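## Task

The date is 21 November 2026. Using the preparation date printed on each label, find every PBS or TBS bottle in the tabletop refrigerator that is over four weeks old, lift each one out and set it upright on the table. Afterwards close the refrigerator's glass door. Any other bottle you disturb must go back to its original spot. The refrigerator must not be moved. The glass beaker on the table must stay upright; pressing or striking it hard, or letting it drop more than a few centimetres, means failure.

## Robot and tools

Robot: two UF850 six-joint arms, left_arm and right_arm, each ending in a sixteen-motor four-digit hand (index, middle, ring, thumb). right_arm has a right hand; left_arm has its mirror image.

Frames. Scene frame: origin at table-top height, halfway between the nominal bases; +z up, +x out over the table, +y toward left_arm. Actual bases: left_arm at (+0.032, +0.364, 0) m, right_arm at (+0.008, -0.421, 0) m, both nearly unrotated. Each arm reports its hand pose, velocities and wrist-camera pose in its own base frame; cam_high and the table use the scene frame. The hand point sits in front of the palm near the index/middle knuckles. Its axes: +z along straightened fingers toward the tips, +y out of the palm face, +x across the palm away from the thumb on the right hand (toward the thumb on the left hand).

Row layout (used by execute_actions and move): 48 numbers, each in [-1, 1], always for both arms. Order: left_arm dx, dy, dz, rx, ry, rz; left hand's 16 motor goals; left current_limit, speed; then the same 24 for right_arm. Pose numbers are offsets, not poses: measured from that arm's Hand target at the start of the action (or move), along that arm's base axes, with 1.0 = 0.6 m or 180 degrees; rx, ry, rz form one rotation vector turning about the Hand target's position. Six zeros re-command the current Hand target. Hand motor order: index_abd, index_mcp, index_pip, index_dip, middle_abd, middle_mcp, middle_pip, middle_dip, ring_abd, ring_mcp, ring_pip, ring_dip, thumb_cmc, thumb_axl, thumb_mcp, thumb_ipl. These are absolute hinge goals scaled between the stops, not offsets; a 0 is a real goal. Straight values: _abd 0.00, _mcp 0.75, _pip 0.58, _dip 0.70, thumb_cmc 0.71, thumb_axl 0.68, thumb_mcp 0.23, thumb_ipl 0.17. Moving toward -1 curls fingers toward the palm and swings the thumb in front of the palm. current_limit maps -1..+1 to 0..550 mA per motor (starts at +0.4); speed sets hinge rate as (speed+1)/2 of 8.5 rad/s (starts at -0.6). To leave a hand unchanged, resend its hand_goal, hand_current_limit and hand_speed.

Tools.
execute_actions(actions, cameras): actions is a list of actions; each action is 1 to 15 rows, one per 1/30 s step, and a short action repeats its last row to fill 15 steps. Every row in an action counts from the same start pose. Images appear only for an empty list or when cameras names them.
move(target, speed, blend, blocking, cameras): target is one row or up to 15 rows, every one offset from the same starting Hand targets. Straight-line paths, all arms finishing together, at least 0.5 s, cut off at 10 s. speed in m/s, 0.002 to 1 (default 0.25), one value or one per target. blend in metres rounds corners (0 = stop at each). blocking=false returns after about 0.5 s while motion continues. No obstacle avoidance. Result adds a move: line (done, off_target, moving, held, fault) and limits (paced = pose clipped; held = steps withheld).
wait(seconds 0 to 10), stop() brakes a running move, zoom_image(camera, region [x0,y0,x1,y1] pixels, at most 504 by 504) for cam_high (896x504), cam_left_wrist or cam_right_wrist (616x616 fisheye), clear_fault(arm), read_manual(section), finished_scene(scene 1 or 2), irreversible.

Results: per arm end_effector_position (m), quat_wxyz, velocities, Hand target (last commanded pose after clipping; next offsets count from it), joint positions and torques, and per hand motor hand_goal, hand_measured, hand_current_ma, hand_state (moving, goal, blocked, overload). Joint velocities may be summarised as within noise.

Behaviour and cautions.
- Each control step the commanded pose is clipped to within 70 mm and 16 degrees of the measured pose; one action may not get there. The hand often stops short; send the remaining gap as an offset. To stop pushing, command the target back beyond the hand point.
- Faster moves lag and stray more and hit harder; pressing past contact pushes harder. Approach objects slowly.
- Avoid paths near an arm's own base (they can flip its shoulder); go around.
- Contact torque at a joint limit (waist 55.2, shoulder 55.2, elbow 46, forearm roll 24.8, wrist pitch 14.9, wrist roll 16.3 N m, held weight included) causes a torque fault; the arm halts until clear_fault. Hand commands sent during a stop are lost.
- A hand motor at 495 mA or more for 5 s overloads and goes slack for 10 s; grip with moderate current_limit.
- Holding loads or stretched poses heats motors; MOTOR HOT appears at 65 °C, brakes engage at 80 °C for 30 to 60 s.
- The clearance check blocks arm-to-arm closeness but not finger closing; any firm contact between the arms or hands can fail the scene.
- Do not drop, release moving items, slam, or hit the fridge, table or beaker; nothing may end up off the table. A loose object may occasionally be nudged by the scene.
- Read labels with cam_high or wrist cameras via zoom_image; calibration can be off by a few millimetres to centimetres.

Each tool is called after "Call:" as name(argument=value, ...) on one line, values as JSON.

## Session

Scene 1 done. Now scene 2.

Call:
execute_actions(actions=[])

Scene clock: 0.00 s.
left_arm: end_effector_position=(-0.0220, +0.3141, +0.1761) hand_goal=(+0.000, +0.754, +0.576, +0.696, +0.000, +0.754, +0.576, +0.696, +0.000, +0.754, +0.576, +0.696, +0.714, +0.678, +0.226, +0.168) hand_measured=(+0.000, +0.754, +0.576, +0.696, +0.000, +0.754, +0.576, +0.696, +0.000, +0.754, +0.576, +0.696, +0.714, +0.678, +0.226, +0.168) hand_current_ma=(+0, +0, +0, +0, +0, +0, +0, +0, +0, +0, +0, +0, +0, +0, +0, +0) hand_state=(goal, goal, goal, goal, goal, goal, goal, goal, goal, goal, goal, goal, goal, goal, goal, goal) hand_current_limit=0.40 hand_speed=-0.60 end_effector_quat_wxyz=(-0.039, +0.853, -0.520, -0.028) | right_arm: end_effector_position=(+0.8662, -0.0265, +0.3412) hand_goal=(+0.000, +0.754, +0.576, +0.696, +0.000, +0.754, +0.576, +0.696, +0.000, +0.754, +0.576, +0.696, +0.714, +0.678, +0.226, +0.168) hand_measured=(+0.000, +0.754, +0.576, +0.696, +0.000, +0.754, +0.576, +0.696, +0.000, +0.754, +0.576, +0.696, +0.714, +0.678, +0.226, +0.168) hand_current_ma=(+0, +0, +0, +0, +0, +0, +0, +0, +0, +0, +0, +0, +0, +0, +0, +0) hand_state=(goal, goal, goal, goal, goal, goal, goal, goal, goal, goal, goal, goal, goal, goal, goal, goal) hand_current_limit=0.40 hand_speed=-0.60 end_effector_quat_wxyz=(+0.357, +0.482, +0.597, +0.533)
Joint positions: left_arm=[1.445 -0.173 -0.526 0.073 -0.26 -0.672] | right_arm=[-0.103 -0.907 -1.397 2.647 -0.95 -1.253]
Joint velocities: within noise
Joint torques (N m): no reading
Motor temperatures (°C): left_arm=[27 31 27 36 34 32] | right_arm=[30 34 34 33 30 31]
Hand target: left_arm -0.0220, +0.3141, +0.1761; -0.039, +0.853, -0.520, -0.028 | right_arm +0.8662, -0.0265, +0.3412; +0.357, +0.482, +0.597, +0.533
camera_calibration:
cam_left_wrist: T_world_to_cam=[[0.165912, 0.98298, 0.0788838, -0.349206], [0.649844, -0.169149, 0.741007, -0.11258], [0.741739, -0.0716802, -0.666847, 0.279075], [0, 0, 0, 1]] pos_world=[-0.0759036, 0.344224, 0.29707]
cam_right_wrist: T_world_to_cam=[[0.296893, -0.784913, 0.543844, -0.432398], [-0.683979, -0.572222, -0.452476, 0.681931], [0.666354, -0.237642, -0.706752, -0.217266], [0, 0, 0, 1]] pos_world=[0.739578, -0.000809898, 0.390161]

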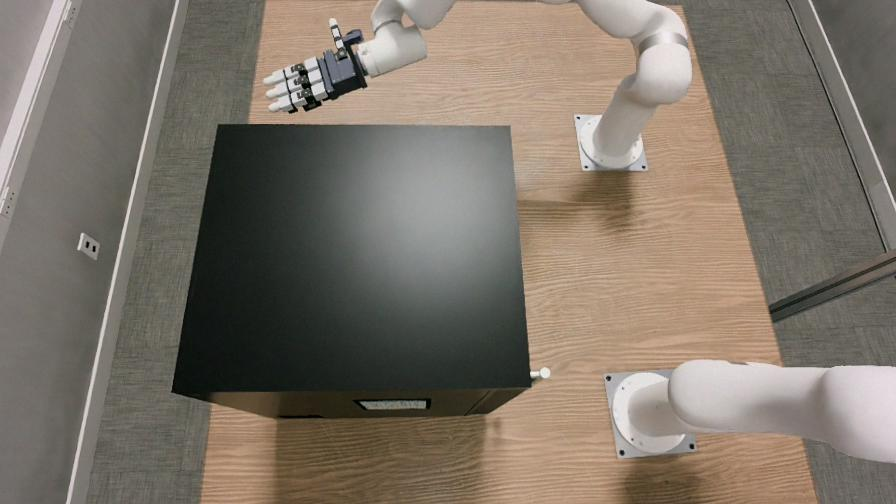

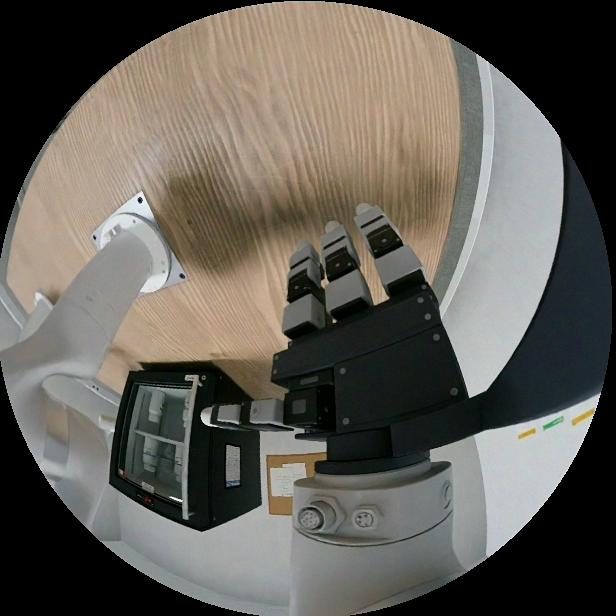

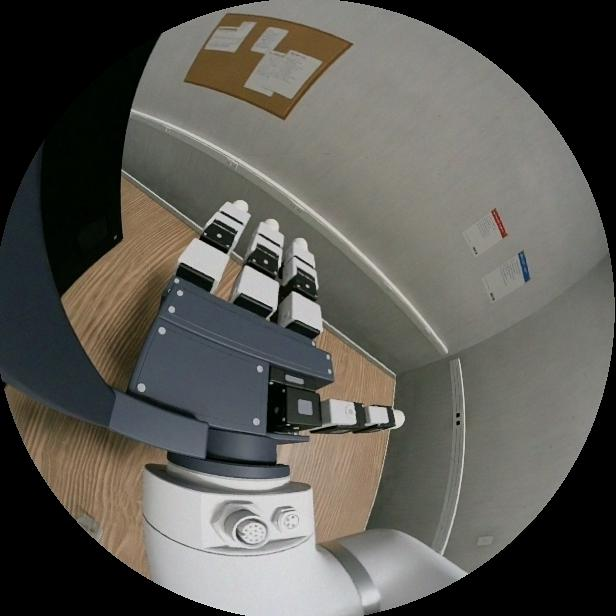

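Call:
zoom_image(camera="cam_left_wrist", region=[100, 350, 270, 540])

Scaled by 2.653 from the camera's 616x616 image, which has a finer 880x880 frame.

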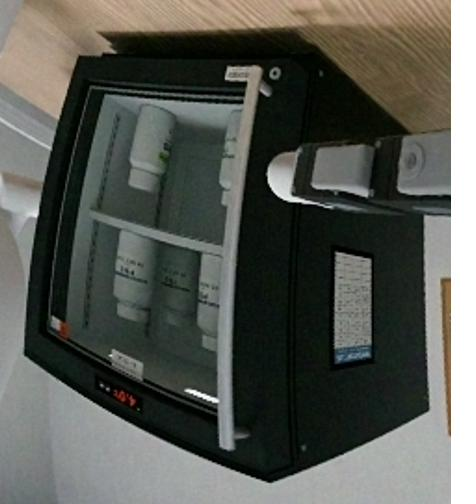

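Call:
move(target=[[0,0,0,0,0,0, 0,0.754,0.576,0.696, 0,0.754,0.576,0.696, 0,0.754,0.576,0.696, 0.714,0.678,0.226,0.168, 0.4,-0.6, -0.527,-0.0392,0.1313,0,0,0, 0,0.3,-0.8,-0.72, 0,0.3,-0.8,-0.72, 0,0.3,-0.8,-0.72, 0.714,0.678,0.226,0.168, 0.2,-0.5],[0,0,0,0,0,0, 0,0.754,0.576,0.696, 0,0.754,0.576,0.696, 0,0.754,0.576,0.696, 0.714,0.678,0.226,0.168, 0.4,-0.6, -0.8437,0.2692,0.0263,0.4751,0.0254,-0.1195, 0,0.3,-0.8,-0.72, 0,0.3,-0.8,-0.72, 0,0.3,-0.8,-0.72, 0.714,0.678,0.226,0.168, 0.2,-0.5]], speed=0.25, blend=0.03, cameras=["all"])

Scene clock: 12.80 s.
left_arm: end_effector_position=(-0.0220, +0.3141, +0.1761) hand_goal=(+0.000, +0.754, +0.576, +0.696, +0.000, +0.754, +0.576, +0.696, +0.000, +0.754, +0.576, +0.696, +0.714, +0.678, +0.226, +0.168) hand_measured=(+0.000, +0.754, +0.576, +0.696, +0.000, +0.754, +0.576, +0.696, +0.000, +0.754, +0.576, +0.696, +0.714, +0.678, +0.224, +0.168) hand_current_ma=(+0, -3, +3, +0, +0, -3, +3, +0, +0, -3, +3, +0, +1, -3, -10, -1) hand_state=(goal, goal, goal, goal, goal, goal, goal, goal, goal, goal, goal, goal, goal, goal, goal, goal) hand_current_limit=0.40 hand_speed=-0.60 end_effector_quat_wxyz=(-0.039, +0.853, -0.520, -0.028) | right_arm: end_effector_position=(+0.3600, +0.1350, +0.3570) hand_goal=(+0.000, +0.300, -0.800, -0.720, +0.000, +0.300, -0.800, -0.720, +0.000, +0.300, -0.800, -0.720, +0.714, +0.678, +0.226, +0.168) hand_measured=(+0.000, +0.302, -0.798, -0.718, +0.000, +0.302, -0.798, -0.718, +0.000, +0.302, -0.798, -0.718, +0.716, +0.678, +0.226, +0.168) hand_current_ma=(+0, +0, +0, +0, +0, +0, +0, +0, +0, +0, +0, +0, +0, +0, +0, +0) hand_state=(goal, goal, goal, goal, goal, goal, goal, goal, goal, goal, goal, goal, goal, goal, goal, goal) hand_current_limit=0.20 hand_speed=-0.50 end_effector_quat_wxyz=(+0.000, +0.708, +0.000, +0.707)
Joint positions: left_arm=[1.445 -0.173 -0.526 0.073 -0.26 -0.672] | right_arm=[1.004 -0.019 -0.276 4.161 -1.433 -0.218]
Joint torques (N m): left_arm=[-0.44 27.3 -16.41 0.18 0.02 -0.19] | right_arm=[9.36 3.6 -16.08 3.07 -3.21 1.66]
Hand target: left_arm -0.0220, +0.3141, +0.1761; -0.039, +0.853, -0.520, -0.028 | right_arm +0.3600, +0.1350, +0.3570; +0.000, +0.708, +0.000, +0.707
Off the commanded pose: left_arm 0.000 m, 0 deg | right_arm 0.000 m, 0 deg.
move: done
camera_calibration:
cam_left_wrist: T_world_to_cam=[[0.165912, 0.98298, 0.0788838, -0.349206], [0.649844, -0.169149, 0.741007, -0.11258], [0.741739, -0.0716802, -0.666847, 0.279075], [0, 0, 0, 1]] pos_world=[-0.0759036, 0.344224, 0.29707]
cam_right_wrist: T_world_to_cam=[[-0.0465789, -0.616346, -0.786097, 0.411805], [-0.729816, 0.558324, -0.394515, 0.278434], [0.682055, 0.55533, -0.475825, -0.0254968], [0, 0, 0, 1]] pos_world=[0.239777, 0.112517, 0.421432]

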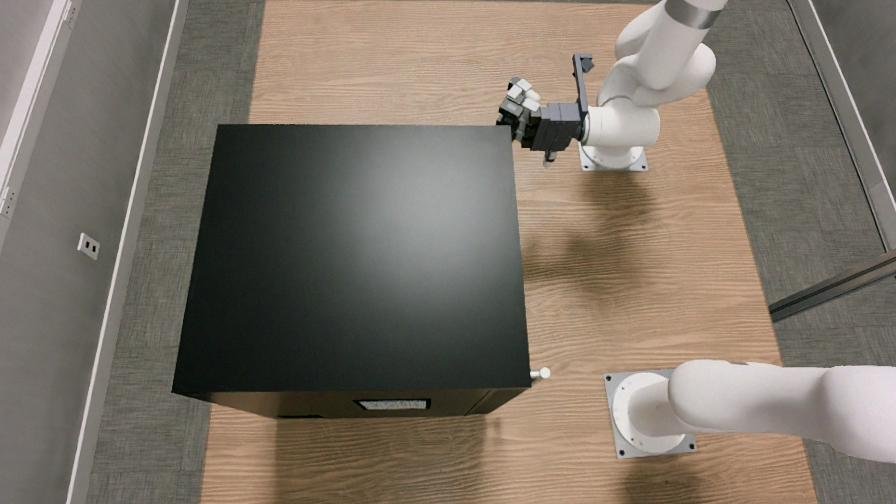

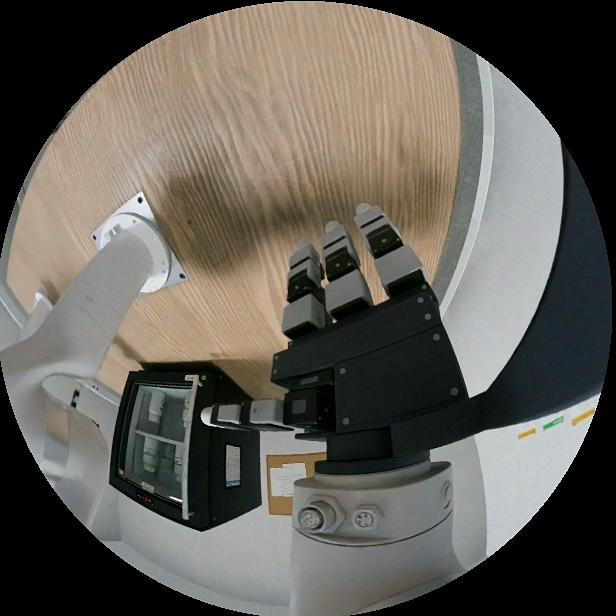

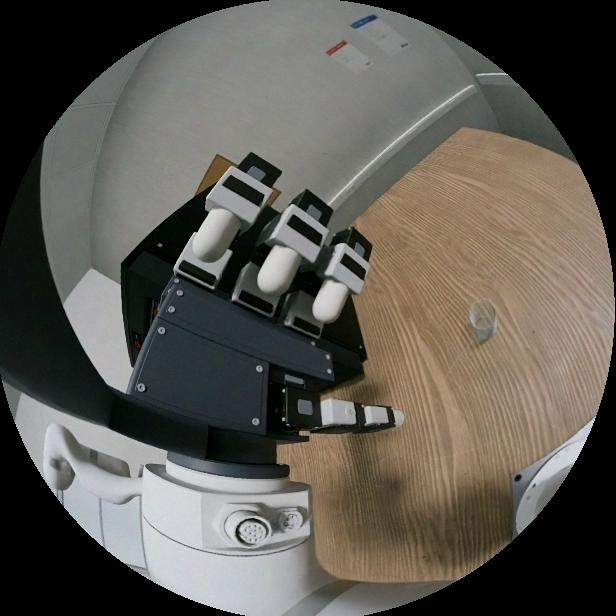

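Call:
move(target=[[0,0,0,0,0,0, 0,0.754,0.576,0.696, 0,0.754,0.576,0.696, 0,0.754,0.576,0.696, 0.714,0.678,0.226,0.168, 0.4,-0.6, -0.1733,0.4942,0,0,0,0.3056, 0,0.3,-0.8,-0.72, 0,0.3,-0.8,-0.72, 0,0.3,-0.8,-0.72, 0.714,0.678,0.226,0.168, 0.2,-0.5],[0,0,0,0,0,0, 0,0.754,0.576,0.696, 0,0.754,0.576,0.696, 0,0.754,0.576,0.696, 0.714,0.678,0.226,0.168, 0.4,-0.6, -0.1333,0.925,-0.095,0,0,0.3056, 0,0.754,0.576,0.696, 0,0.754,0.576,0.696, 0,0.754,0.576,0.696, 0.714,0.678,0.226,0.168, 0.2,-0.3]], speed=0.22, blend=0.03, cameras=["cam_right_wrist","cam_high"])

Scene clock: 19.17 s.
left_arm: end_effector_position=(-0.0220, +0.3141, +0.1761) hand_goal=(+0.000, +0.754, +0.576, +0.696, +0.000, +0.754, +0.576, +0.696, +0.000, +0.754, +0.576, +0.696, +0.714, +0.678, +0.226, +0.168) hand_measured=(+0.000, +0.754, +0.576, +0.696, +0.000, +0.754, +0.576, +0.696, +0.000, +0.754, +0.576, +0.696, +0.714, +0.678, +0.224, +0.168) hand_current_ma=(+0, -3, +3, +0, +0, -3, +3, +0, +0, -3, +3, +0, +1, -3, -10, -1) hand_state=(goal, goal, goal, goal, goal, goal, goal, goal, goal, goal, goal, goal, goal, goal, goal, goal) hand_current_limit=0.40 hand_speed=-0.60 end_effector_quat_wxyz=(-0.039, +0.853, -0.520, -0.028) | right_arm: end_effector_position=(+0.2800, +0.6900, +0.3000) hand_goal=(+0.000, +0.754, +0.576, +0.696, +0.000, +0.754, +0.576, +0.696, +0.000, +0.754, +0.576, +0.696, +0.714, +0.678, +0.226, +0.168) hand_measured=(+0.002, +0.752, +0.574, +0.694, +0.002, +0.752, +0.574, +0.694, +0.002, +0.752, +0.574, +0.694, +0.716, +0.678, +0.226, +0.168) hand_current_ma=(+0, +0, +0, +0, +0, +0, +0, +0, +0, +0, +0, +0, +0, +0, +0, +0) hand_state=(goal, goal, goal, goal, goal, goal, goal, goal, goal, goal, goal, goal, goal, goal, goal, goal) hand_current_limit=0.20 hand_speed=-0.30 end_effector_quat_wxyz=(-0.326, +0.628, +0.327, +0.627)
Joint positions: left_arm=[1.445 -0.173 -0.526 0.073 -0.26 -0.672] | right_arm=[1.421 -0.727 -1.132 3.638 -1.209 -0.189]
Joint torques (N m): left_arm=[-0.41 26.75 -15.63 0.72 -0.13 -0.29] | right_arm=[-8.58 21.05 -18.17 2.13 0.47 -1.82]
Hand target: left_arm -0.0220, +0.3141, +0.1761; -0.039, +0.853, -0.520, -0.028 | right_arm +0.2800, +0.6900, +0.3000; -0.326, +0.628, +0.327, +0.627
Off the commanded pose: left_arm 0.000 m, 0 deg | right_arm 0.000 m, 0 deg.
move: done
camera_calibration:
cam_right_wrist: T_world_to_cam=[[0.478135, -0.391619, -0.786143, 0.403399], [-0.875967, -0.277644, -0.394457, 0.505455], [-0.0637906, 0.877239, -0.475796, -0.319628], [0, 0, 0, 1]] pos_world=[0.229493, 0.578705, 0.364433]
Images, in order (width x height): cam_high 896x504, cam_right_wrist 616x616.

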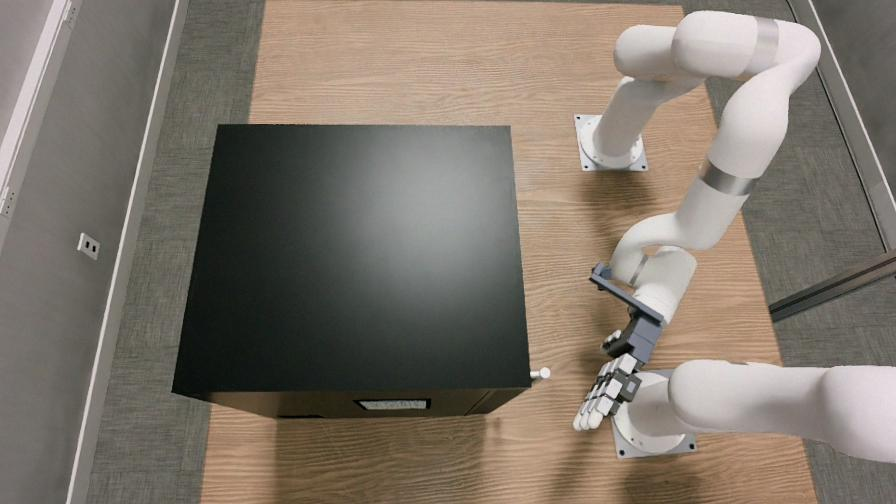

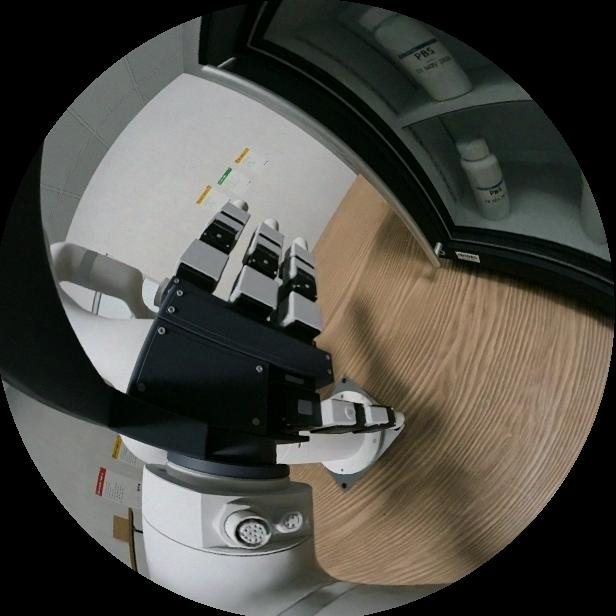

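Call:
zoom_image(camera="cam_right_wrist", region=[350, 0, 540, 240])

Scaled by 2.100 from the camera's 616x616 image, which has a finer 880x880 frame.

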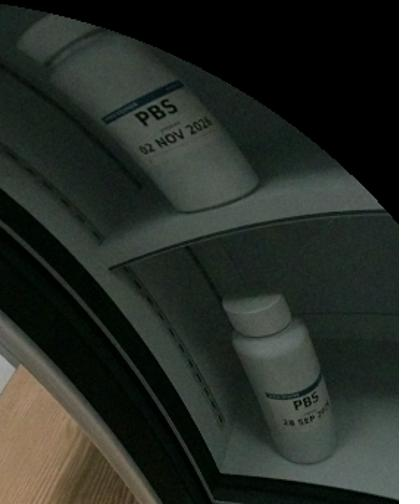

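Call:
move(target=[[0,0,0,0,0,0, 0,0.754,0.576,0.696, 0,0.754,0.576,0.696, 0,0.754,0.576,0.696, 0.714,0.678,0.226,0.168, 0.4,-0.6, 0.2,0.0225,0,0,0,0, 0,0.754,0.576,0.696, 0,0.754,0.576,0.696, 0,0.754,0.576,0.696, 0.714,0.678,0.226,0.168, 0.2,-0.4],[0,0,0,0,0,0, 0,0.754,0.576,0.696, 0,0.754,0.576,0.696, 0,0.754,0.576,0.696, 0.714,0.678,0.226,0.168, 0.4,-0.6, 0.2,0.0225,0,0,0,0, 0,0.754,0.0,-0.74, 0,0.754,0.0,-0.74, 0,0.754,0.0,-0.74, 0.714,0.678,0.226,0.168, 0.2,-0.6]], speed=0.12, cameras=["cam_right_wrist","cam_high"])

Scene clock: 22.93 s.
left_arm: end_effector_position=(-0.0220, +0.3141, +0.1761) hand_goal=(+0.000, +0.754, +0.576, +0.696, +0.000, +0.754, +0.576, +0.696, +0.000, +0.754, +0.576, +0.696, +0.714, +0.678, +0.226, +0.168) hand_measured=(+0.000, +0.754, +0.576, +0.696, +0.000, +0.754, +0.576, +0.696, +0.000, +0.754, +0.576, +0.696, +0.714, +0.678, +0.224, +0.168) hand_current_ma=(+0, -3, +3, +0, +0, -3, +3, +0, +0, -3, +3, +0, +1, -3, -10, -1) hand_state=(goal, goal, goal, goal, goal, goal, goal, goal, goal, goal, goal, goal, goal, goal, goal, goal) hand_current_limit=0.40 hand_speed=-0.60 end_effector_quat_wxyz=(-0.039, +0.853, -0.520, -0.028) | right_arm: end_effector_position=(+0.4000, +0.7035, +0.3000) hand_goal=(+0.000, +0.754, +0.000, -0.740, +0.000, +0.754, +0.000, -0.740, +0.000, +0.754, +0.000, -0.740, +0.714, +0.678, +0.226, +0.168) hand_measured=(+0.002, +0.856, +0.134, +0.048, +0.002, +0.850, +0.140, +0.044, +0.002, +0.856, +0.138, +0.026, +0.716, +0.678, +0.226, +0.168) hand_current_ma=(+0, +193, +283, +330, +0, +173, +306, +330, +0, +190, +301, +330, +0, +0, +0, +0) hand_state=(goal, blocked, blocked, blocked, goal, blocked, blocked, blocked, goal, blocked, blocked, blocked, goal, goal, goal, goal) hand_current_limit=0.20 hand_speed=-0.60 end_effector_quat_wxyz=(-0.326, +0.628, +0.327, +0.627)
Joint positions: left_arm=[1.445 -0.173 -0.526 0.073 -0.26 -0.672] | right_arm=[1.228 -0.803 -1.274 3.441 -1.117 -0.134]
Joint torques (N m): left_arm=[0.48 26.37 -15.9 0.29 -0.19 -0.14] | right_arm=[-5.43 25.56 -2.32 2.05 -0.42 1.49]
Hand target: left_arm -0.0220, +0.3141, +0.1761; -0.039, +0.853, -0.520, -0.028 | right_arm +0.4000, +0.7035, +0.3000; -0.326, +0.628, +0.327, +0.627
Off the commanded pose: left_arm 0.000 m, 0 deg | right_arm 0.000 m, 0 deg.
move: done
camera_calibration:
cam_right_wrist: T_world_to_cam=[[0.478234, -0.391544, -0.786121, 0.351223], [-0.875906, -0.277766, -0.394506, 0.614388], [-0.0638913, 0.877234, -0.475793, -0.323778], [0, 0, 0, 1]] pos_world=[0.349493, 0.592205, 0.364433]
Images, in order (width x height): cam_high 896x504, cam_right_wrist 616x616.

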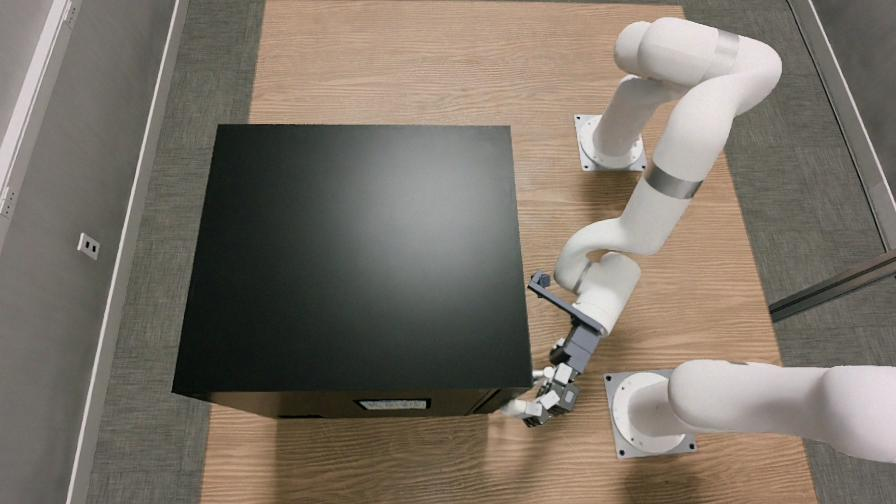

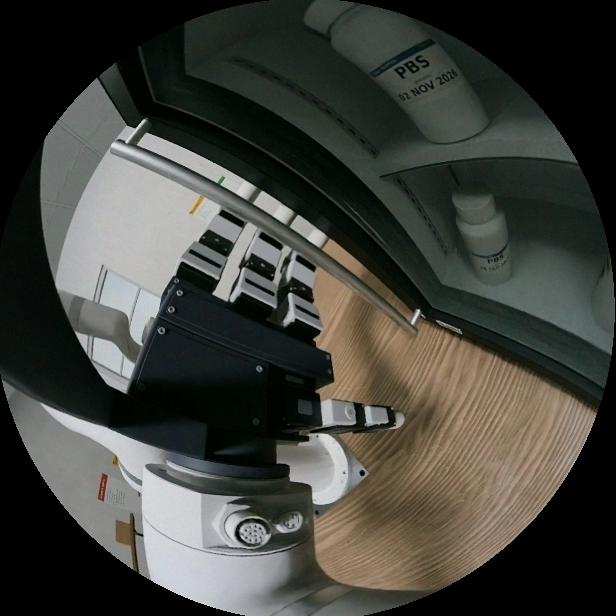

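Call:
move(target=[[0,0,0,0,0,0, 0,0.754,0.576,0.696, 0,0.754,0.576,0.696, 0,0.754,0.576,0.696, 0.714,0.678,0.226,0.168, 0.4,-0.6, 0,0,0,0,0,0, 0,0.754,0.576,0.696, 0,0.754,0.576,0.696, 0,0.754,0.576,0.696, 0.714,0.678,0.226,0.168, 0.2,-0.4],[0,0,0,0,0,0, 0,0.754,0.576,0.696, 0,0.754,0.576,0.696, 0,0.754,0.576,0.696, 0.714,0.678,0.226,0.168, 0.4,-0.6, -0.0467,0.0742,0,0,0,0, 0,0.754,0.0,-0.74, 0,0.754,0.0,-0.74, 0,0.754,0.0,-0.74, 0.714,0.678,0.226,0.168, 0.2,-0.4],[0,0,0,0,0,0, 0,0.754,0.576,0.696, 0,0.754,0.576,0.696, 0,0.754,0.576,0.696, 0.714,0.678,0.226,0.168, 0.4,-0.6, 0.0033,0.0742,0,0,0,0, 0,0.754,0.0,-0.74, 0,0.754,0.0,-0.74, 0,0.754,0.0,-0.74, 0.714,0.678,0.226,0.168, 0.2,-0.4],[0,0,0,0,0,0, 0,0.754,0.576,0.696, 0,0.754,0.576,0.696, 0,0.754,0.576,0.696, 0.714,0.678,0.226,0.168, 0.4,-0.6, 0.0,0.0,0,0,0,0, 0,0.754,0.0,-0.74, 0,0.754,0.0,-0.74, 0,0.754,0.0,-0.74, 0.714,0.678,0.226,0.168, 0.2,-0.4]], speed=0.06, cameras=["cam_right_wrist","cam_high"])

Scene clock: 29.80 s.
left_arm: end_effector_position=(-0.0220, +0.3141, +0.1761) hand_goal=(+0.000, +0.754, +0.576, +0.696, +0.000, +0.754, +0.576, +0.696, +0.000, +0.754, +0.576, +0.696, +0.714, +0.678, +0.226, +0.168) hand_measured=(+0.000, +0.754, +0.576, +0.696, +0.000, +0.754, +0.576, +0.696, +0.000, +0.754, +0.576, +0.696, +0.714, +0.678, +0.224, +0.168) hand_current_ma=(+0, -3, +3, +0, +0, -3, +3, +0, +0, -3, +3, +0, +1, -3, -10, -1) hand_state=(goal, goal, goal, goal, goal, goal, goal, goal, goal, goal, goal, goal, goal, goal, goal, goal) hand_current_limit=0.40 hand_speed=-0.60 end_effector_quat_wxyz=(-0.039, +0.853, -0.520, -0.028) | right_arm: end_effector_position=(+0.4000, +0.7035, +0.3000) hand_goal=(+0.000, +0.754, +0.000, -0.740, +0.000, +0.754, +0.000, -0.740, +0.000, +0.754, +0.000, -0.740, +0.714, +0.678, +0.226, +0.168) hand_measured=(+0.002, +0.978, +0.106, -0.696, +0.002, +0.968, +0.114, -0.704, +0.002, +0.968, +0.112, -0.706, +0.716, +0.678, +0.226, +0.168) hand_current_ma=(+0, +330, +182, +36, +0, +330, +209, +25, +0, +329, +203, +23, +0, +0, +0, +0) hand_state=(goal, blocked, blocked, blocked, goal, blocked, blocked, blocked, goal, blocked, blocked, blocked, goal, goal, goal, goal) hand_current_limit=0.20 hand_speed=-0.40 end_effector_quat_wxyz=(-0.326, +0.628, +0.327, +0.627)
Joint positions: left_arm=[1.445 -0.173 -0.526 0.073 -0.26 -0.672] | right_arm=[1.228 -0.803 -1.274 3.441 -1.117 -0.134]
Joint torques (N m): left_arm=[0.93 26.88 -15.53 0.26 -0.03 -0.18] | right_arm=[-33.46 34.82 -1.32 1.81 -4.62 1.82]
Hand target: left_arm -0.0220, +0.3141, +0.1761; -0.039, +0.853, -0.520, -0.028 | right_arm +0.4000, +0.7035, +0.3000; -0.326, +0.628, +0.327, +0.627
Off the commanded pose: left_arm 0.000 m, 0 deg | right_arm 0.000 m, 0 deg.
move: done
camera_calibration:
cam_right_wrist: T_world_to_cam=[[0.478203, -0.391597, -0.786113, 0.351262], [-0.875929, -0.277674, -0.394518, 0.614346], [-0.0637914, 0.877239, -0.475796, -0.323815], [0, 0, 0, 1]] pos_world=[0.349493, 0.592205, 0.364433]
Images, in order (width x height): cam_high 896x504, cam_right_wrist 616x616.

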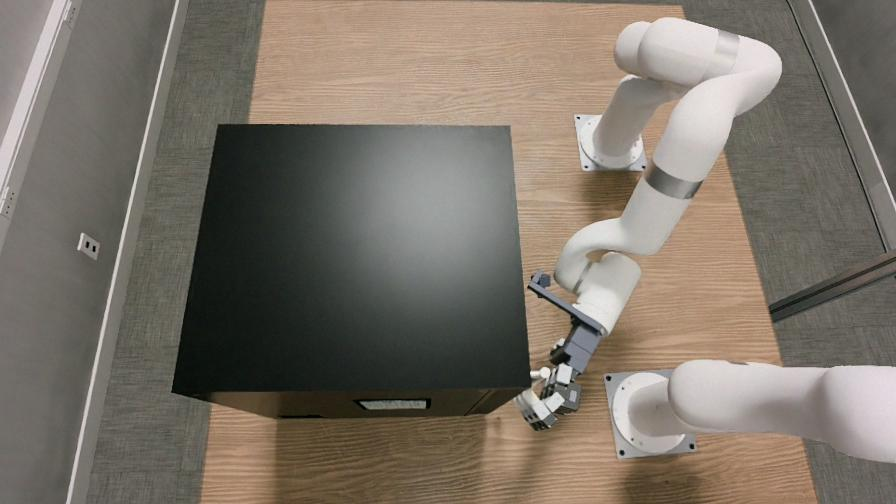

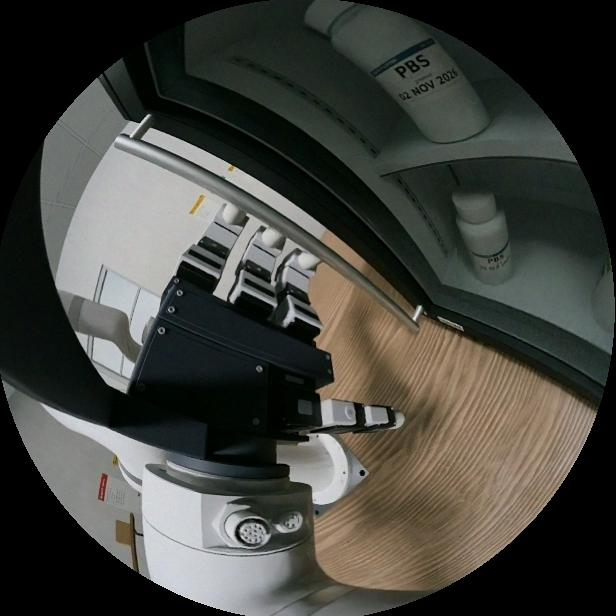

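Call:
move(target=[[0,0,0,0,0,0, 0,0.754,0.576,0.696, 0,0.754,0.576,0.696, 0,0.754,0.576,0.696, 0.714,0.678,0.226,0.168, 0.4,-0.6, -0.0183,0.0775,0,0,0,0, 0,0.754,0.0,-0.74, 0,0.754,0.0,-0.74, 0,0.754,0.0,-0.74, 0.714,0.678,0.226,0.168, 0.2,-0.4],[0,0,0,0,0,0, 0,0.754,0.576,0.696, 0,0.754,0.576,0.696, 0,0.754,0.576,0.696, 0.714,0.678,0.226,0.168, 0.4,-0.6, -0.0217,0.045,0,0,0,0, 0,0.754,0.0,-0.74, 0,0.754,0.0,-0.74, 0,0.754,0.0,-0.74, 0.714,0.678,0.226,0.168, 0.2,-0.4]], speed=0.06, cameras=["cam_right_wrist"])

Call:
zoom_image(camera="cam_right_wrist", region=[100, 100, 440, 350])

Scene clock: 34.27 s.
left_arm: end_effector_position=(-0.0220, +0.3141, +0.1761) hand_goal=(+0.000, +0.754, +0.576, +0.696, +0.000, +0.754, +0.576, +0.696, +0.000, +0.754, +0.576, +0.696, +0.714, +0.678, +0.226, +0.168) hand_measured=(+0.000, +0.754, +0.576, +0.696, +0.000, +0.754, +0.576, +0.696, +0.000, +0.754, +0.576, +0.696, +0.714, +0.678, +0.224, +0.168) hand_current_ma=(+0, -3, +3, +0, +0, -3, +3, +0, +0, -3, +3, +0, +1, -3, -10, -1) hand_state=(goal, goal, goal, goal, goal, goal, goal, goal, goal, goal, goal, goal, goal, goal, goal, goal) hand_current_limit=0.40 hand_speed=-0.60 end_effector_quat_wxyz=(-0.039, +0.853, -0.520, -0.028) | right_arm: end_effector_position=(+0.3870, +0.7305, +0.3000) hand_goal=(+0.000, +0.754, +0.000, -0.740, +0.000, +0.754, +0.000, -0.740, +0.000, +0.754, +0.000, -0.740, +0.714, +0.678, +0.226, +0.168) hand_measured=(+0.004, +0.756, +0.002, -0.738, +0.004, +0.756, +0.002, -0.738, +0.004, +0.756, +0.002, -0.738, +0.716, +0.678, +0.226, +0.168) hand_current_ma=(+0, +0, +0, +0, +0, +0, +0, +0, +0, +0, +0, +0, +0, +0, +0, +0) hand_state=(goal, goal, goal, goal, goal, goal, goal, goal, goal, goal, goal, goal, goal, goal, goal, goal) hand_current_limit=0.20 hand_speed=-0.40 end_effector_quat_wxyz=(-0.326, +0.628, +0.327, +0.627)
Joint positions: left_arm=[1.445 -0.173 -0.526 0.073 -0.26 -0.672] | right_arm=[1.262 -0.844 -1.349 3.484 -1.089 -0.163]
Joint torques (N m): left_arm=[0.04 26.83 -15.49 0.03 -0.11 -0.14] | right_arm=[-10.26 35.36 -10.48 -3.76 -3.32 1.73]
Hand target: left_arm -0.0220, +0.3141, +0.1761; -0.039, +0.853, -0.520, -0.028 | right_arm +0.3870, +0.7305, +0.3000; -0.326, +0.628, +0.327, +0.627
Off the commanded pose: left_arm 0.000 m, 0 deg | right_arm 0.000 m, 0 deg.
move: done
camera_calibration:
cam_right_wrist: T_world_to_cam=[[0.478135, -0.391619, -0.786143, 0.3681], [-0.875967, -0.277644, -0.394457, 0.610428], [-0.0637906, 0.877239, -0.475796, -0.34833], [0, 0, 0, 1]] pos_world=[0.336493, 0.619205, 0.364433]
Images, in order (width x height): cam_right_wrist 616x616.

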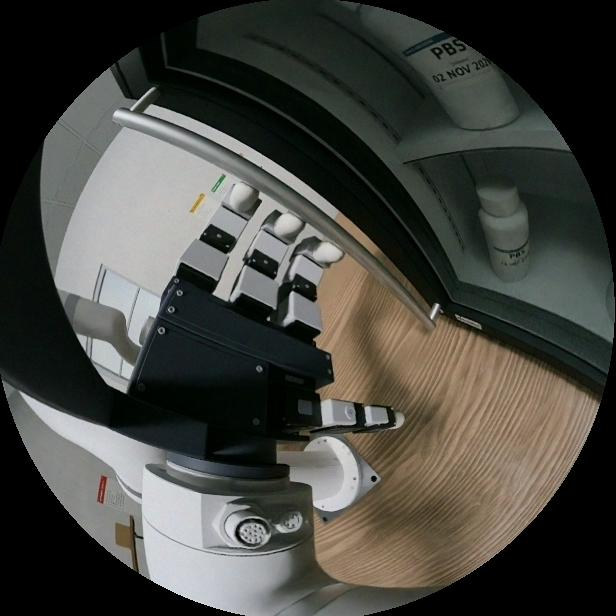

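Scaled by 1.482 from the camera's 616x616 image, which has a finer 880x880 frame.

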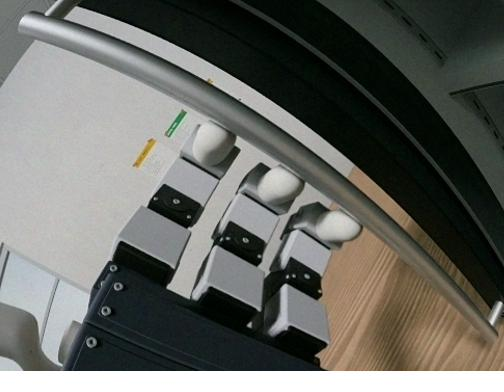

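Call:
move(target=[[0,0,0,0,0,0, 0,0.754,0.576,0.696, 0,0.754,0.576,0.696, 0,0.754,0.576,0.696, 0.714,0.678,0.226,0.168, 0.4,-0.6, 0.0033,0.0392,0,0,0,0, 0,0.754,0.0,-0.74, 0,0.754,0.0,-0.74, 0,0.754,0.0,-0.74, 0.714,0.678,0.226,0.168, 0.2,-0.4],[0,0,0,0,0,0, 0,0.754,0.576,0.696, 0,0.754,0.576,0.696, 0,0.754,0.576,0.696, 0.714,0.678,0.226,0.168, 0.4,-0.6, 0.0450,0.0392,0,0,0,0, 0,0.754,0.0,-0.74, 0,0.754,0.0,-0.74, 0,0.754,0.0,-0.74, 0.714,0.678,0.226,0.168, 0.2,-0.4],[0,0,0,0,0,0, 0,0.754,0.576,0.696, 0,0.754,0.576,0.696, 0,0.754,0.576,0.696, 0.714,0.678,0.226,0.168, 0.4,-0.6, 0.0450,-0.045,0,0,0,0, 0,0.754,0.0,-0.74, 0,0.754,0.0,-0.74, 0,0.754,0.0,-0.74, 0.714,0.678,0.226,0.168, 0.2,-0.4]], speed=0.06, cameras=["cam_right_wrist"])

Scene clock: 40.50 s.
left_arm: end_effector_position=(-0.0220, +0.3141, +0.1761) hand_goal=(+0.000, +0.754, +0.576, +0.696, +0.000, +0.754, +0.576, +0.696, +0.000, +0.754, +0.576, +0.696, +0.714, +0.678, +0.226, +0.168) hand_measured=(+0.000, +0.754, +0.576, +0.696, +0.000, +0.754, +0.576, +0.696, +0.000, +0.754, +0.576, +0.696, +0.714, +0.678, +0.224, +0.168) hand_current_ma=(+0, -3, +3, +0, +0, -3, +3, +0, +0, -3, +3, +0, +1, -3, -10, -1) hand_state=(goal, goal, goal, goal, goal, goal, goal, goal, goal, goal, goal, goal, goal, goal, goal, goal) hand_current_limit=0.40 hand_speed=-0.60 end_effector_quat_wxyz=(-0.039, +0.853, -0.520, -0.028) | right_arm: end_effector_position=(+0.4140, +0.7035, +0.3000) hand_goal=(+0.000, +0.754, +0.000, -0.740, +0.000, +0.754, +0.000, -0.740, +0.000, +0.754, +0.000, -0.740, +0.714, +0.678, +0.226, +0.168) hand_measured=(+0.004, +0.758, +0.012, -0.734, +0.004, +0.758, +0.012, -0.734, +0.004, +0.758, +0.012, -0.736, +0.716, +0.678, +0.226, +0.168) hand_current_ma=(+0, +1, +3, +1, +0, +0, +3, +1, +0, +0, +3, +1, +0, +0, +0, +0) hand_state=(goal, goal, goal, goal, goal, goal, goal, goal, goal, goal, goal, goal, goal, goal, goal, goal) hand_current_limit=0.20 hand_speed=-0.40 end_effector_quat_wxyz=(-0.326, +0.628, +0.327, +0.627)
Joint positions: left_arm=[1.445 -0.173 -0.526 0.073 -0.26 -0.672] | right_arm=[1.207 -0.812 -1.291 3.418 -1.107 -0.126]
Joint torques (N m): left_arm=[-0.56 26.64 -15.85 0.41 0.01 -0.2] | right_arm=[-5.56 33.91 -8.18 -4.23 -3.15 1.73]
Hand target: left_arm -0.0220, +0.3141, +0.1761; -0.039, +0.853, -0.520, -0.028 | right_arm +0.4140, +0.7035, +0.3000; -0.326, +0.628, +0.327, +0.627
Off the commanded pose: left_arm 0.000 m, 0 deg | right_arm 0.000 m, 0 deg.
move: done
camera_calibration:
cam_right_wrist: T_world_to_cam=[[0.478169, -0.391608, -0.786128, 0.344592], [-0.875948, -0.277659, -0.394487, 0.626596], [-0.063791, 0.877239, -0.475796, -0.322922], [0, 0, 0, 1]] pos_world=[0.363493, 0.592205, 0.364433]
Images, in order (width x height): cam_right_wrist 616x616.

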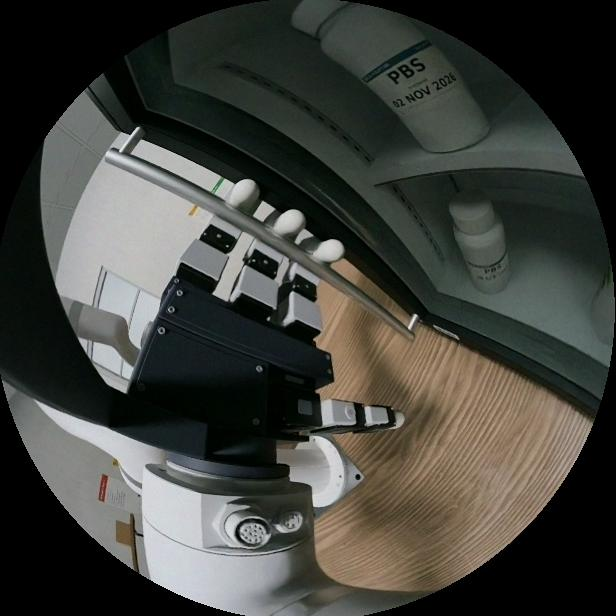

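Call:
move(target=[[0,0,0,0,0,0,0,0.754,0.576,0.696,0,0.754,0.576,0.696,0,0.754,0.576,0.696,0.714,0.678,0.226,0.168,0.4,-0.6,-0.0325,-0.005,0,0,0,0.01667,0,0.754,0,-0.74,0,0.754,0,-0.74,0,0.754,0,-0.74,0.714,0.678,0.226,0.168,0.6,-0.4],[0,0,0,0,0,0,0,0.754,0.576,0.696,0,0.754,0.576,0.696,0,0.754,0.576,0.696,0.714,0.678,0.226,0.168,0.4,-0.6,-0.1277,-0.0302,0,0,0,0.06667,0,0.754,0,-0.74,0,0.754,0,-0.74,0,0.754,0,-0.74,0.714,0.678,0.226,0.168,0.6,-0.4],[0,0,0,0,0,0,0,0.754,0.576,0.696,0,0.754,0.576,0.696,0,0.754,0.576,0.696,0.714,0.678,0.226,0.168,0.4,-0.6,-0.2556,-0.0921,0,0,0,0.13889,0,0.754,0,-0.74,0,0.754,0,-0.74,0,0.754,0,-0.74,0.714,0.678,0.226,0.168,0.6,-0.4],[0,0,0,0,0,0,0,0.754,0.576,0.696,0,0.754,0.576,0.696,0,0.754,0.576,0.696,0.714,0.678,0.226,0.168,0.4,-0.6,-0.3814,-0.1971,0,0,0,0.2222,0,0.754,0,-0.74,0,0.754,0,-0.74,0,0.754,0,-0.74,0.714,0.678,0.226,0.168,0.6,-0.4],[0,0,0,0,0,0,0,0.754,0.576,0.696,0,0.754,0.576,0.696,0,0.754,0.576,0.696,0.714,0.678,0.226,0.168,0.4,-0.6,-0.4758,-0.331,0,0,0,0.3056,0,0.754,0,-0.74,0,0.754,0,-0.74,0,0.754,0,-0.74,0.714,0.678,0.226,0.168,0.6,-0.4],[0,0,0,0,0,0,0,0.754,0.576,0.696,0,0.754,0.576,0.696,0,0.754,0.576,0.696,0.714,0.678,0.226,0.168,0.4,-0.6,-0.5323,-0.4848,0,0,0,0.3889,0,0.754,0,-0.74,0,0.754,0,-0.74,0,0.754,0,-0.74,0.714,0.678,0.226,0.168,0.6,-0.4],[0,0,0,0,0,0,0,0.754,0.576,0.696,0,0.754,0.576,0.696,0,0.754,0.576,0.696,0.714,0.678,0.226,0.168,0.4,-0.6,-0.5472,-0.648,0,0,0,0.4722,0,0.754,0,-0.74,0,0.754,0,-0.74,0,0.754,0,-0.74,0.714,0.678,0.226,0.168,0.6,-0.4]], speed=[0.05,0.12,0.12,0.12,0.12,0.12,0.12], blend=0.01, cameras=["all"])

Scene clock: 51.70 s.
left_arm: end_effector_position=(-0.0220, +0.3141, +0.1761) hand_goal=(+0.000, +0.754, +0.576, +0.696, +0.000, +0.754, +0.576, +0.696, +0.000, +0.754, +0.576, +0.696, +0.714, +0.678, +0.226, +0.168) hand_measured=(+0.000, +0.754, +0.576, +0.696, +0.000, +0.754, +0.576, +0.696, +0.000, +0.754, +0.576, +0.696, +0.714, +0.678, +0.224, +0.168) hand_current_ma=(+0, -3, +3, +0, +0, -3, +3, +0, +0, -3, +3, +0, +1, -3, -10, -1) hand_state=(goal, goal, goal, goal, goal, goal, goal, goal, goal, goal, goal, goal, goal, goal, goal, goal) hand_current_limit=0.40 hand_speed=-0.60 end_effector_quat_wxyz=(-0.039, +0.853, -0.520, -0.028) | right_arm: end_effector_position=(+0.0857, +0.3147, +0.3000) hand_goal=(+0.000, +0.754, +0.000, -0.740, +0.000, +0.754, +0.000, -0.740, +0.000, +0.754, +0.000, -0.740, +0.714, +0.678, +0.226, +0.168) hand_measured=(+0.008, +0.754, +0.000, -0.738, +0.006, +0.754, -0.002, -0.740, +0.004, +0.756, +0.000, -0.740, +0.716, +0.678, +0.226, +0.168) hand_current_ma=(+1, +0, +0, +0, +1, +0, +0, +0, +0, +0, +0, +0, +0, +0, +0, +0) hand_state=(goal, goal, goal, goal, goal, goal, goal, goal, goal, goal, goal, goal, goal, goal, goal, goal) hand_current_limit=0.60 hand_speed=-0.40 end_effector_quat_wxyz=(+0.664, -0.242, -0.665, -0.242)
Joint positions: left_arm=[1.445 -0.173 -0.526 0.073 -0.26 -0.672] | right_arm=[0.497 -0.186 -0.197 1.195 -1.574 0.011]
Joint torques (N m): left_arm=[-0.89 26.85 -16.06 0.16 -0.04 -0.31] | right_arm=[-9.14 5.39 -13.52 -3.76 -3.5 1.78]
Hand target: left_arm -0.0220, +0.3141, +0.1761; -0.039, +0.853, -0.520, -0.028 | right_arm +0.0857, +0.3147, +0.3000; +0.664, -0.242, -0.665, -0.242
Off the commanded pose: left_arm 0.000 m, 0 deg | right_arm 0.000 m, 0 deg.
move: done
camera_calibration:
cam_left_wrist: T_world_to_cam=[[0.165912, 0.98298, 0.0788838, -0.349206], [0.649844, -0.169149, 0.741007, -0.11258], [0.741739, -0.0716802, -0.666847, 0.279075], [0, 0, 0, 1]] pos_world=[-0.0759036, 0.344224, 0.29707]
cam_right_wrist: T_world_to_cam=[[0.43186, 0.442191, -0.786107, 0.0908862], [0.200155, -0.896826, -0.394513, 0.333682], [-0.879452, 0.0130316, -0.47581, 0.339094], [0, 0, 0, 1]] pos_world=[0.192179, 0.254646, 0.364432]

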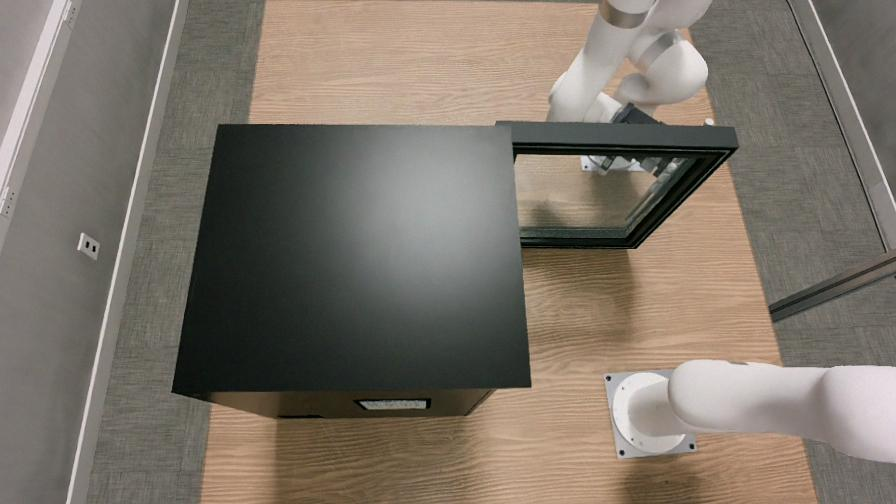

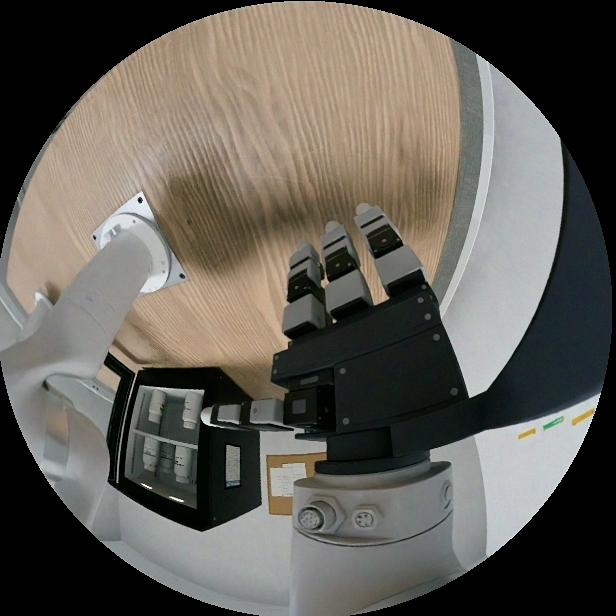

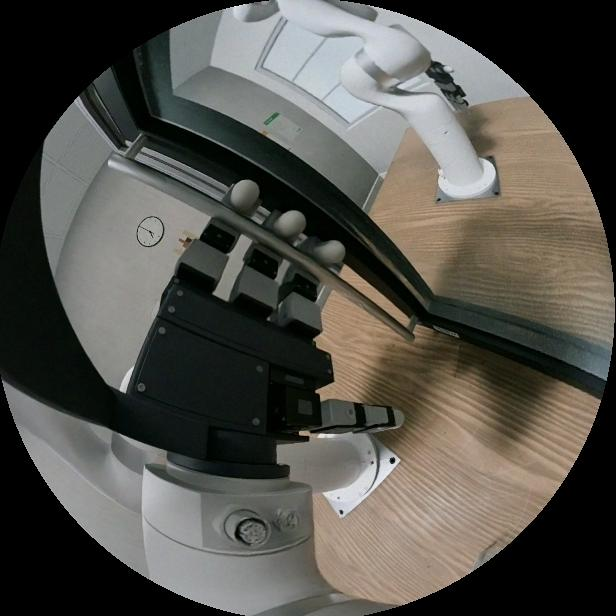

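Call:
zoom_image(camera="cam_left_wrist", region=[100, 360, 260, 520])

Scaled by 3.150 from the camera's 616x616 image, which has a finer 880x880 frame.

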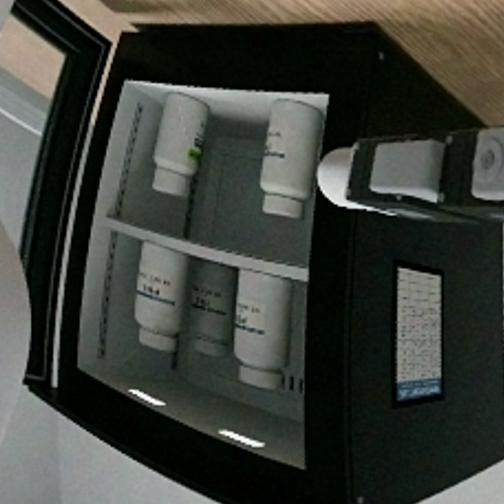

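Call:
move(target=[0.0418,0.208,0.0133,0.1748,-0.0344,-0.0045,0,0.754,0.576,0.696,0,0.754,0.576,0.696,0,0.754,0.576,0.696,0.714,0.678,0.226,0.168,0.4,-0.6,0,0,0,0,0,0,0,0.754,0,-0.74,0,0.754,0,-0.74,0,0.754,0,-0.74,0.714,0.678,0.226,0.168,0.6,-0.4], speed=0.25)

Call:
move(target=[[0.3333,0.0453,0.2205,0.1322,0.0185,-0.1409,0,0.754,0.576,0.696,0,0.754,0.576,0.696,0,0.754,0.576,0.696,0.714,0.678,0.226,0.168,0.4,-0.6,0,0,0,0,0,0,0,0.754,0,-0.74,0,0.754,0,-0.74,0,0.754,0,-0.74,0.714,0.678,0.226,0.168,0.6,-0.4],[0.5922,-0.1155,0.4643,0.2517,0.0163,-0.2344,0,0.754,0.576,0.696,0,0.754,0.576,0.696,0,0.754,0.576,0.696,0.714,0.678,0.226,0.168,0.4,-0.6,0,0,0,0,0,0,0,0.754,0,-0.74,0,0.754,0,-0.74,0,0.754,0,-0.74,0.714,0.678,0.226,0.168,0.6,-0.4]], speed=0.25, blend=0.03)

Scene clock: 71.53 s.
left_arm: end_effector_position=(+0.0030, +0.4387, +0.1840) hand_goal=(+0.000, +0.754, +0.576, +0.696, +0.000, +0.754, +0.576, +0.696, +0.000, +0.754, +0.576, +0.696, +0.714, +0.678, +0.226, +0.168) hand_measured=(+0.000, +0.752, +0.576, +0.696, +0.000, +0.752, +0.576, +0.696, +0.000, +0.752, +0.576, +0.696, +0.714, +0.678, +0.224, +0.168) hand_current_ma=(+0, -7, +3, +0, +0, -8, +3, +0, +0, -8, +3, +0, -3, -3, -10, -1) hand_state=(goal, goal, goal, goal, goal, goal, goal, goal, goal, goal, goal, goal, goal, goal, goal, goal) hand_current_limit=0.40 hand_speed=-0.60 end_effector_quat_wxyz=(-0.296, +0.807, -0.496, -0.122) | right_arm: end_effector_position=(+0.0857, +0.3147, +0.3000) hand_goal=(+0.000, +0.754, +0.000, -0.740, +0.000, +0.754, +0.000, -0.740, +0.000, +0.754, +0.000, -0.740, +0.714, +0.678, +0.226, +0.168) hand_measured=(+0.008, +0.754, +0.000, -0.738, +0.006, +0.754, -0.002, -0.740, +0.004, +0.756, +0.000, -0.740, +0.716, +0.678, +0.226, +0.168) hand_current_ma=(+1, +0, +0, +0, +1, +0, +0, +0, +0, +0, +0, +0, +0, +0, +0, +0) hand_state=(goal, goal, goal, goal, goal, goal, goal, goal, goal, goal, goal, goal, goal, goal, goal, goal) hand_current_limit=0.60 hand_speed=-0.40 end_effector_quat_wxyz=(+0.664, -0.242, -0.665, -0.242)
Joint positions: left_arm=[1.444 -0.172 -0.525 0.071 0.299 -0.671] | right_arm=[0.497 -0.186 -0.197 1.195 -1.574 0.011]
Joint torques (N m): left_arm=[7.66 10.11 -20.53 3.6 1.79 -1.33] | right_arm=[-9.53 3.94 -13.32 -3.36 -3.47 1.7]
Hand target: left_arm +0.0030, +0.4389, +0.1841; -0.296, +0.807, -0.496, -0.122 | right_arm +0.0857, +0.3147, +0.3000; +0.664, -0.242, -0.665, -0.242
Off the commanded pose: left_arm 0.000 m, 0 deg | right_arm 0.000 m, 0 deg.
move: done

Scene clock: 74.30 s.
left_arm: end_effector_position=(+0.3583, +0.3696, +0.4626) hand_goal=(+0.000, +0.754, +0.576, +0.696, +0.000, +0.754, +0.576, +0.696, +0.000, +0.754, +0.576, +0.696, +0.714, +0.678, +0.226, +0.168) hand_measured=(+0.002, +0.752, +0.576, +0.696, +0.002, +0.750, +0.576, +0.696, +0.002, +0.750, +0.576, +0.696, +0.712, +0.678, +0.224, +0.168) hand_current_ma=(+4, -11, +3, +0, +4, -13, +3, +0, +4, -13, +3, +0, -6, -3, -10, -1) hand_state=(goal, goal, goal, goal, goal, goal, goal, goal, goal, goal, goal, goal, goal, goal, goal, goal) hand_current_limit=0.40 hand_speed=-0.60 end_effector_quat_wxyz=(+0.588, -0.404, +0.670, +0.207) | right_arm: end_effector_position=(+0.0857, +0.3147, +0.3000) hand_goal=(+0.000, +0.754, +0.000, -0.740, +0.000, +0.754, +0.000, -0.740, +0.000, +0.754, +0.000, -0.740, +0.714, +0.678, +0.226, +0.168) hand_measured=(+0.008, +0.754, +0.000, -0.738, +0.006, +0.754, -0.002, -0.740, +0.004, +0.756, +0.000, -0.740, +0.716, +0.678, +0.226, +0.168) hand_current_ma=(+1, +0, +0, +0, +1, +0, +0, +0, +0, +0, +0, +0, +0, +0, +0, +0) hand_state=(goal, goal, goal, goal, goal, goal, goal, goal, goal, goal, goal, goal, goal, goal, goal, goal) hand_current_limit=0.60 hand_speed=-0.40 end_effector_quat_wxyz=(+0.664, -0.242, -0.665, -0.242)
Joint positions: left_arm=[0.509 0.198 -0.584 -0.628 0.646 0.234] | right_arm=[0.497 -0.186 -0.197 1.195 -1.574 0.011]
Joint torques (N m): left_arm=[-6.22 0.28 -30.97 -3.2 2.26 1.13] | right_arm=[-10.31 4.77 -13.39 -3.3 -3.48 1.75]
Hand target: left_arm +0.3584, +0.3696, +0.4626; +0.588, -0.404, +0.670, +0.207 | right_arm +0.0857, +0.3147, +0.3000; +0.664, -0.242, -0.665, -0.242
Off the commanded pose: left_arm 0.000 m, 0 deg | right_arm 0.000 m, 0 deg.
move: done

Call:
move(target=[[0.0842,-0.2560,0.2038,0.0717,-0.0174,-0.0642,0,0.3,-0.8,-0.72,0,0.3,-0.8,-0.72,0,0.3,-0.8,-0.72,0.714,0.678,0.226,0.168,0.4,-0.6,0,0,0,0,0,0,0,0.754,0,-0.74,0,0.754,0,-0.74,0,0.754,0,-0.74,0.714,0.678,0.226,0.168,0.6,-0.4],[0.0160,-0.4767,0.3290,0.0958,-0.0123,-0.1199,0,0.3,-0.8,-0.72,0,0.3,-0.8,-0.72,0,0.3,-0.8,-0.72,0.714,0.678,0.226,0.168,0.4,-0.6,0,0,0,0,0,0,0,0.754,0,-0.74,0,0.754,0,-0.74,0,0.754,0,-0.74,0.714,0.678,0.226,0.168,0.6,-0.4],[-0.0757,-0.7210,0.3290,0.0940,-0.0276,-0.2190,0,0.3,-0.8,-0.72,0,0.3,-0.8,-0.72,0,0.3,-0.8,-0.72,0.714,0.678,0.226,0.168,0.4,-0.6,0,0,0,0,0,0,0,0.754,0,-0.74,0,0.754,0,-0.74,0,0.754,0,-0.74,0.714,0.678,0.226,0.168,0.6,-0.4],[-0.0640,-0.8577,0.2290,0.0919,-0.0378,-0.2852,0,0.3,-0.8,-0.72,0,0.3,-0.8,-0.72,0,0.3,-0.8,-0.72,0.714,0.678,0.226,0.168,0.4,-0.6,0,0,0,0,0,0,0,0.754,0,-0.74,0,0.754,0,-0.74,0,0.754,0,-0.74,0.714,0.678,0.226,0.168,0.6,-0.4],[-0.0640,-0.8577,-0.2710,0.0919,-0.0378,-0.2852,0,0.3,-0.8,-0.72,0,0.3,-0.8,-0.72,0,0.3,-0.8,-0.72,0.714,0.678,0.226,0.168,0.4,-0.6,0,0,0,0,0,0,0,0.754,0,-0.74,0,0.754,0,-0.74,0,0.754,0,-0.74,0.714,0.678,0.226,0.168,0.6,-0.4]], speed=0.25, blend=0.02, cameras=["cam_left_wrist"])

Scene clock: 81.97 s.
left_arm: end_effector_position=(+0.3200, -0.1451, +0.3001) hand_goal=(+0.000, +0.300, -0.800, -0.720, +0.000, +0.300, -0.800, -0.720, +0.000, +0.300, -0.800, -0.720, +0.714, +0.678, +0.226, +0.168) hand_measured=(+0.002, +0.302, -0.798, -0.718, +0.002, +0.302, -0.798, -0.718, +0.002, +0.302, -0.798, -0.718, +0.712, +0.678, +0.224, +0.168) hand_current_ma=(+5, +6, +10, +10, +6, +7, +11, +11, +5, +7, +11, +11, -6, -3, -9, -1) hand_state=(goal, goal, goal, goal, goal, goal, goal, goal, goal, goal, goal, goal, goal, goal, goal, goal) hand_current_limit=0.40 hand_speed=-0.60 end_effector_quat_wxyz=(+0.707, +0.000, +0.707, +0.000) | right_arm: end_effector_position=(+0.0857, +0.3147, +0.3000) hand_goal=(+0.000, +0.754, +0.000, -0.740, +0.000, +0.754, +0.000, -0.740, +0.000, +0.754, +0.000, -0.740, +0.714, +0.678, +0.226, +0.168) hand_measured=(+0.008, +0.754, +0.000, -0.738, +0.006, +0.754, -0.002, -0.740, +0.004, +0.756, +0.000, -0.740, +0.716, +0.678, +0.226, +0.168) hand_current_ma=(+1, +0, +0, +0, +1, +0, +0, +0, +0, +0, +0, +0, +0, +0, +0, +0) hand_state=(goal, goal, goal, goal, goal, goal, goal, goal, goal, goal, goal, goal, goal, goal, goal, goal) hand_current_limit=0.60 hand_speed=-0.40 end_effector_quat_wxyz=(+0.664, -0.242, -0.665, -0.242)
Joint positions: left_arm=[-1.161 -0.227 -0.258 -1.162 1.557 0.029] | right_arm=[0.497 -0.186 -0.197 1.195 -1.574 0.011]
Joint torques (N m): left_arm=[8.32 5.54 -19.19 -3.44 2.36 -1.27] | right_arm=[-9.36 4.85 -12.77 -3.3 -3.47 1.68]
Hand target: left_arm +0.3200, -0.1451, +0.3000; +0.707, +0.000, +0.707, +0.000 | right_arm +0.0857, +0.3147, +0.3000; +0.664, -0.242, -0.665, -0.242
Off the commanded pose: left_arm 0.000 m, 0 deg | right_arm 0.000 m, 0 deg.
move: done
camera_calibration:
cam_left_wrist: T_world_to_cam=[[0.0141911, -0.599095, 0.800552, -0.361818], [-0.758095, -0.528504, -0.382068, 0.230995], [0.65199, -0.601473, -0.461671, -0.0345399], [0, 0, 0, 1]] pos_world=[0.20277, -0.115456, 0.361964]
Images, in order (width x height): cam_left_wrist 616x616.

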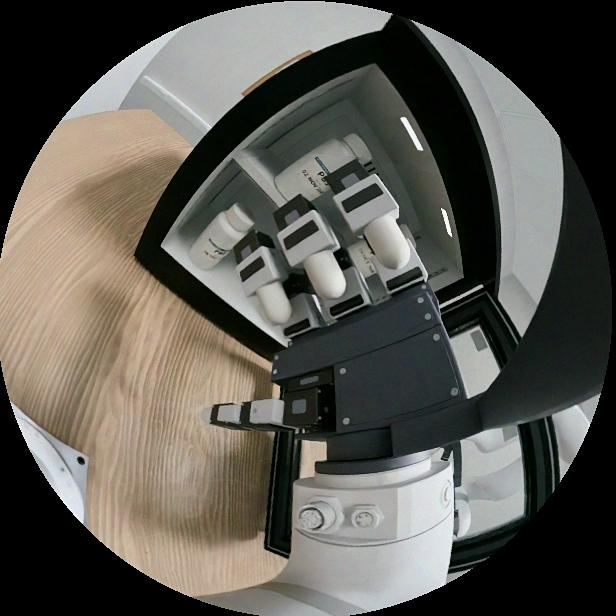

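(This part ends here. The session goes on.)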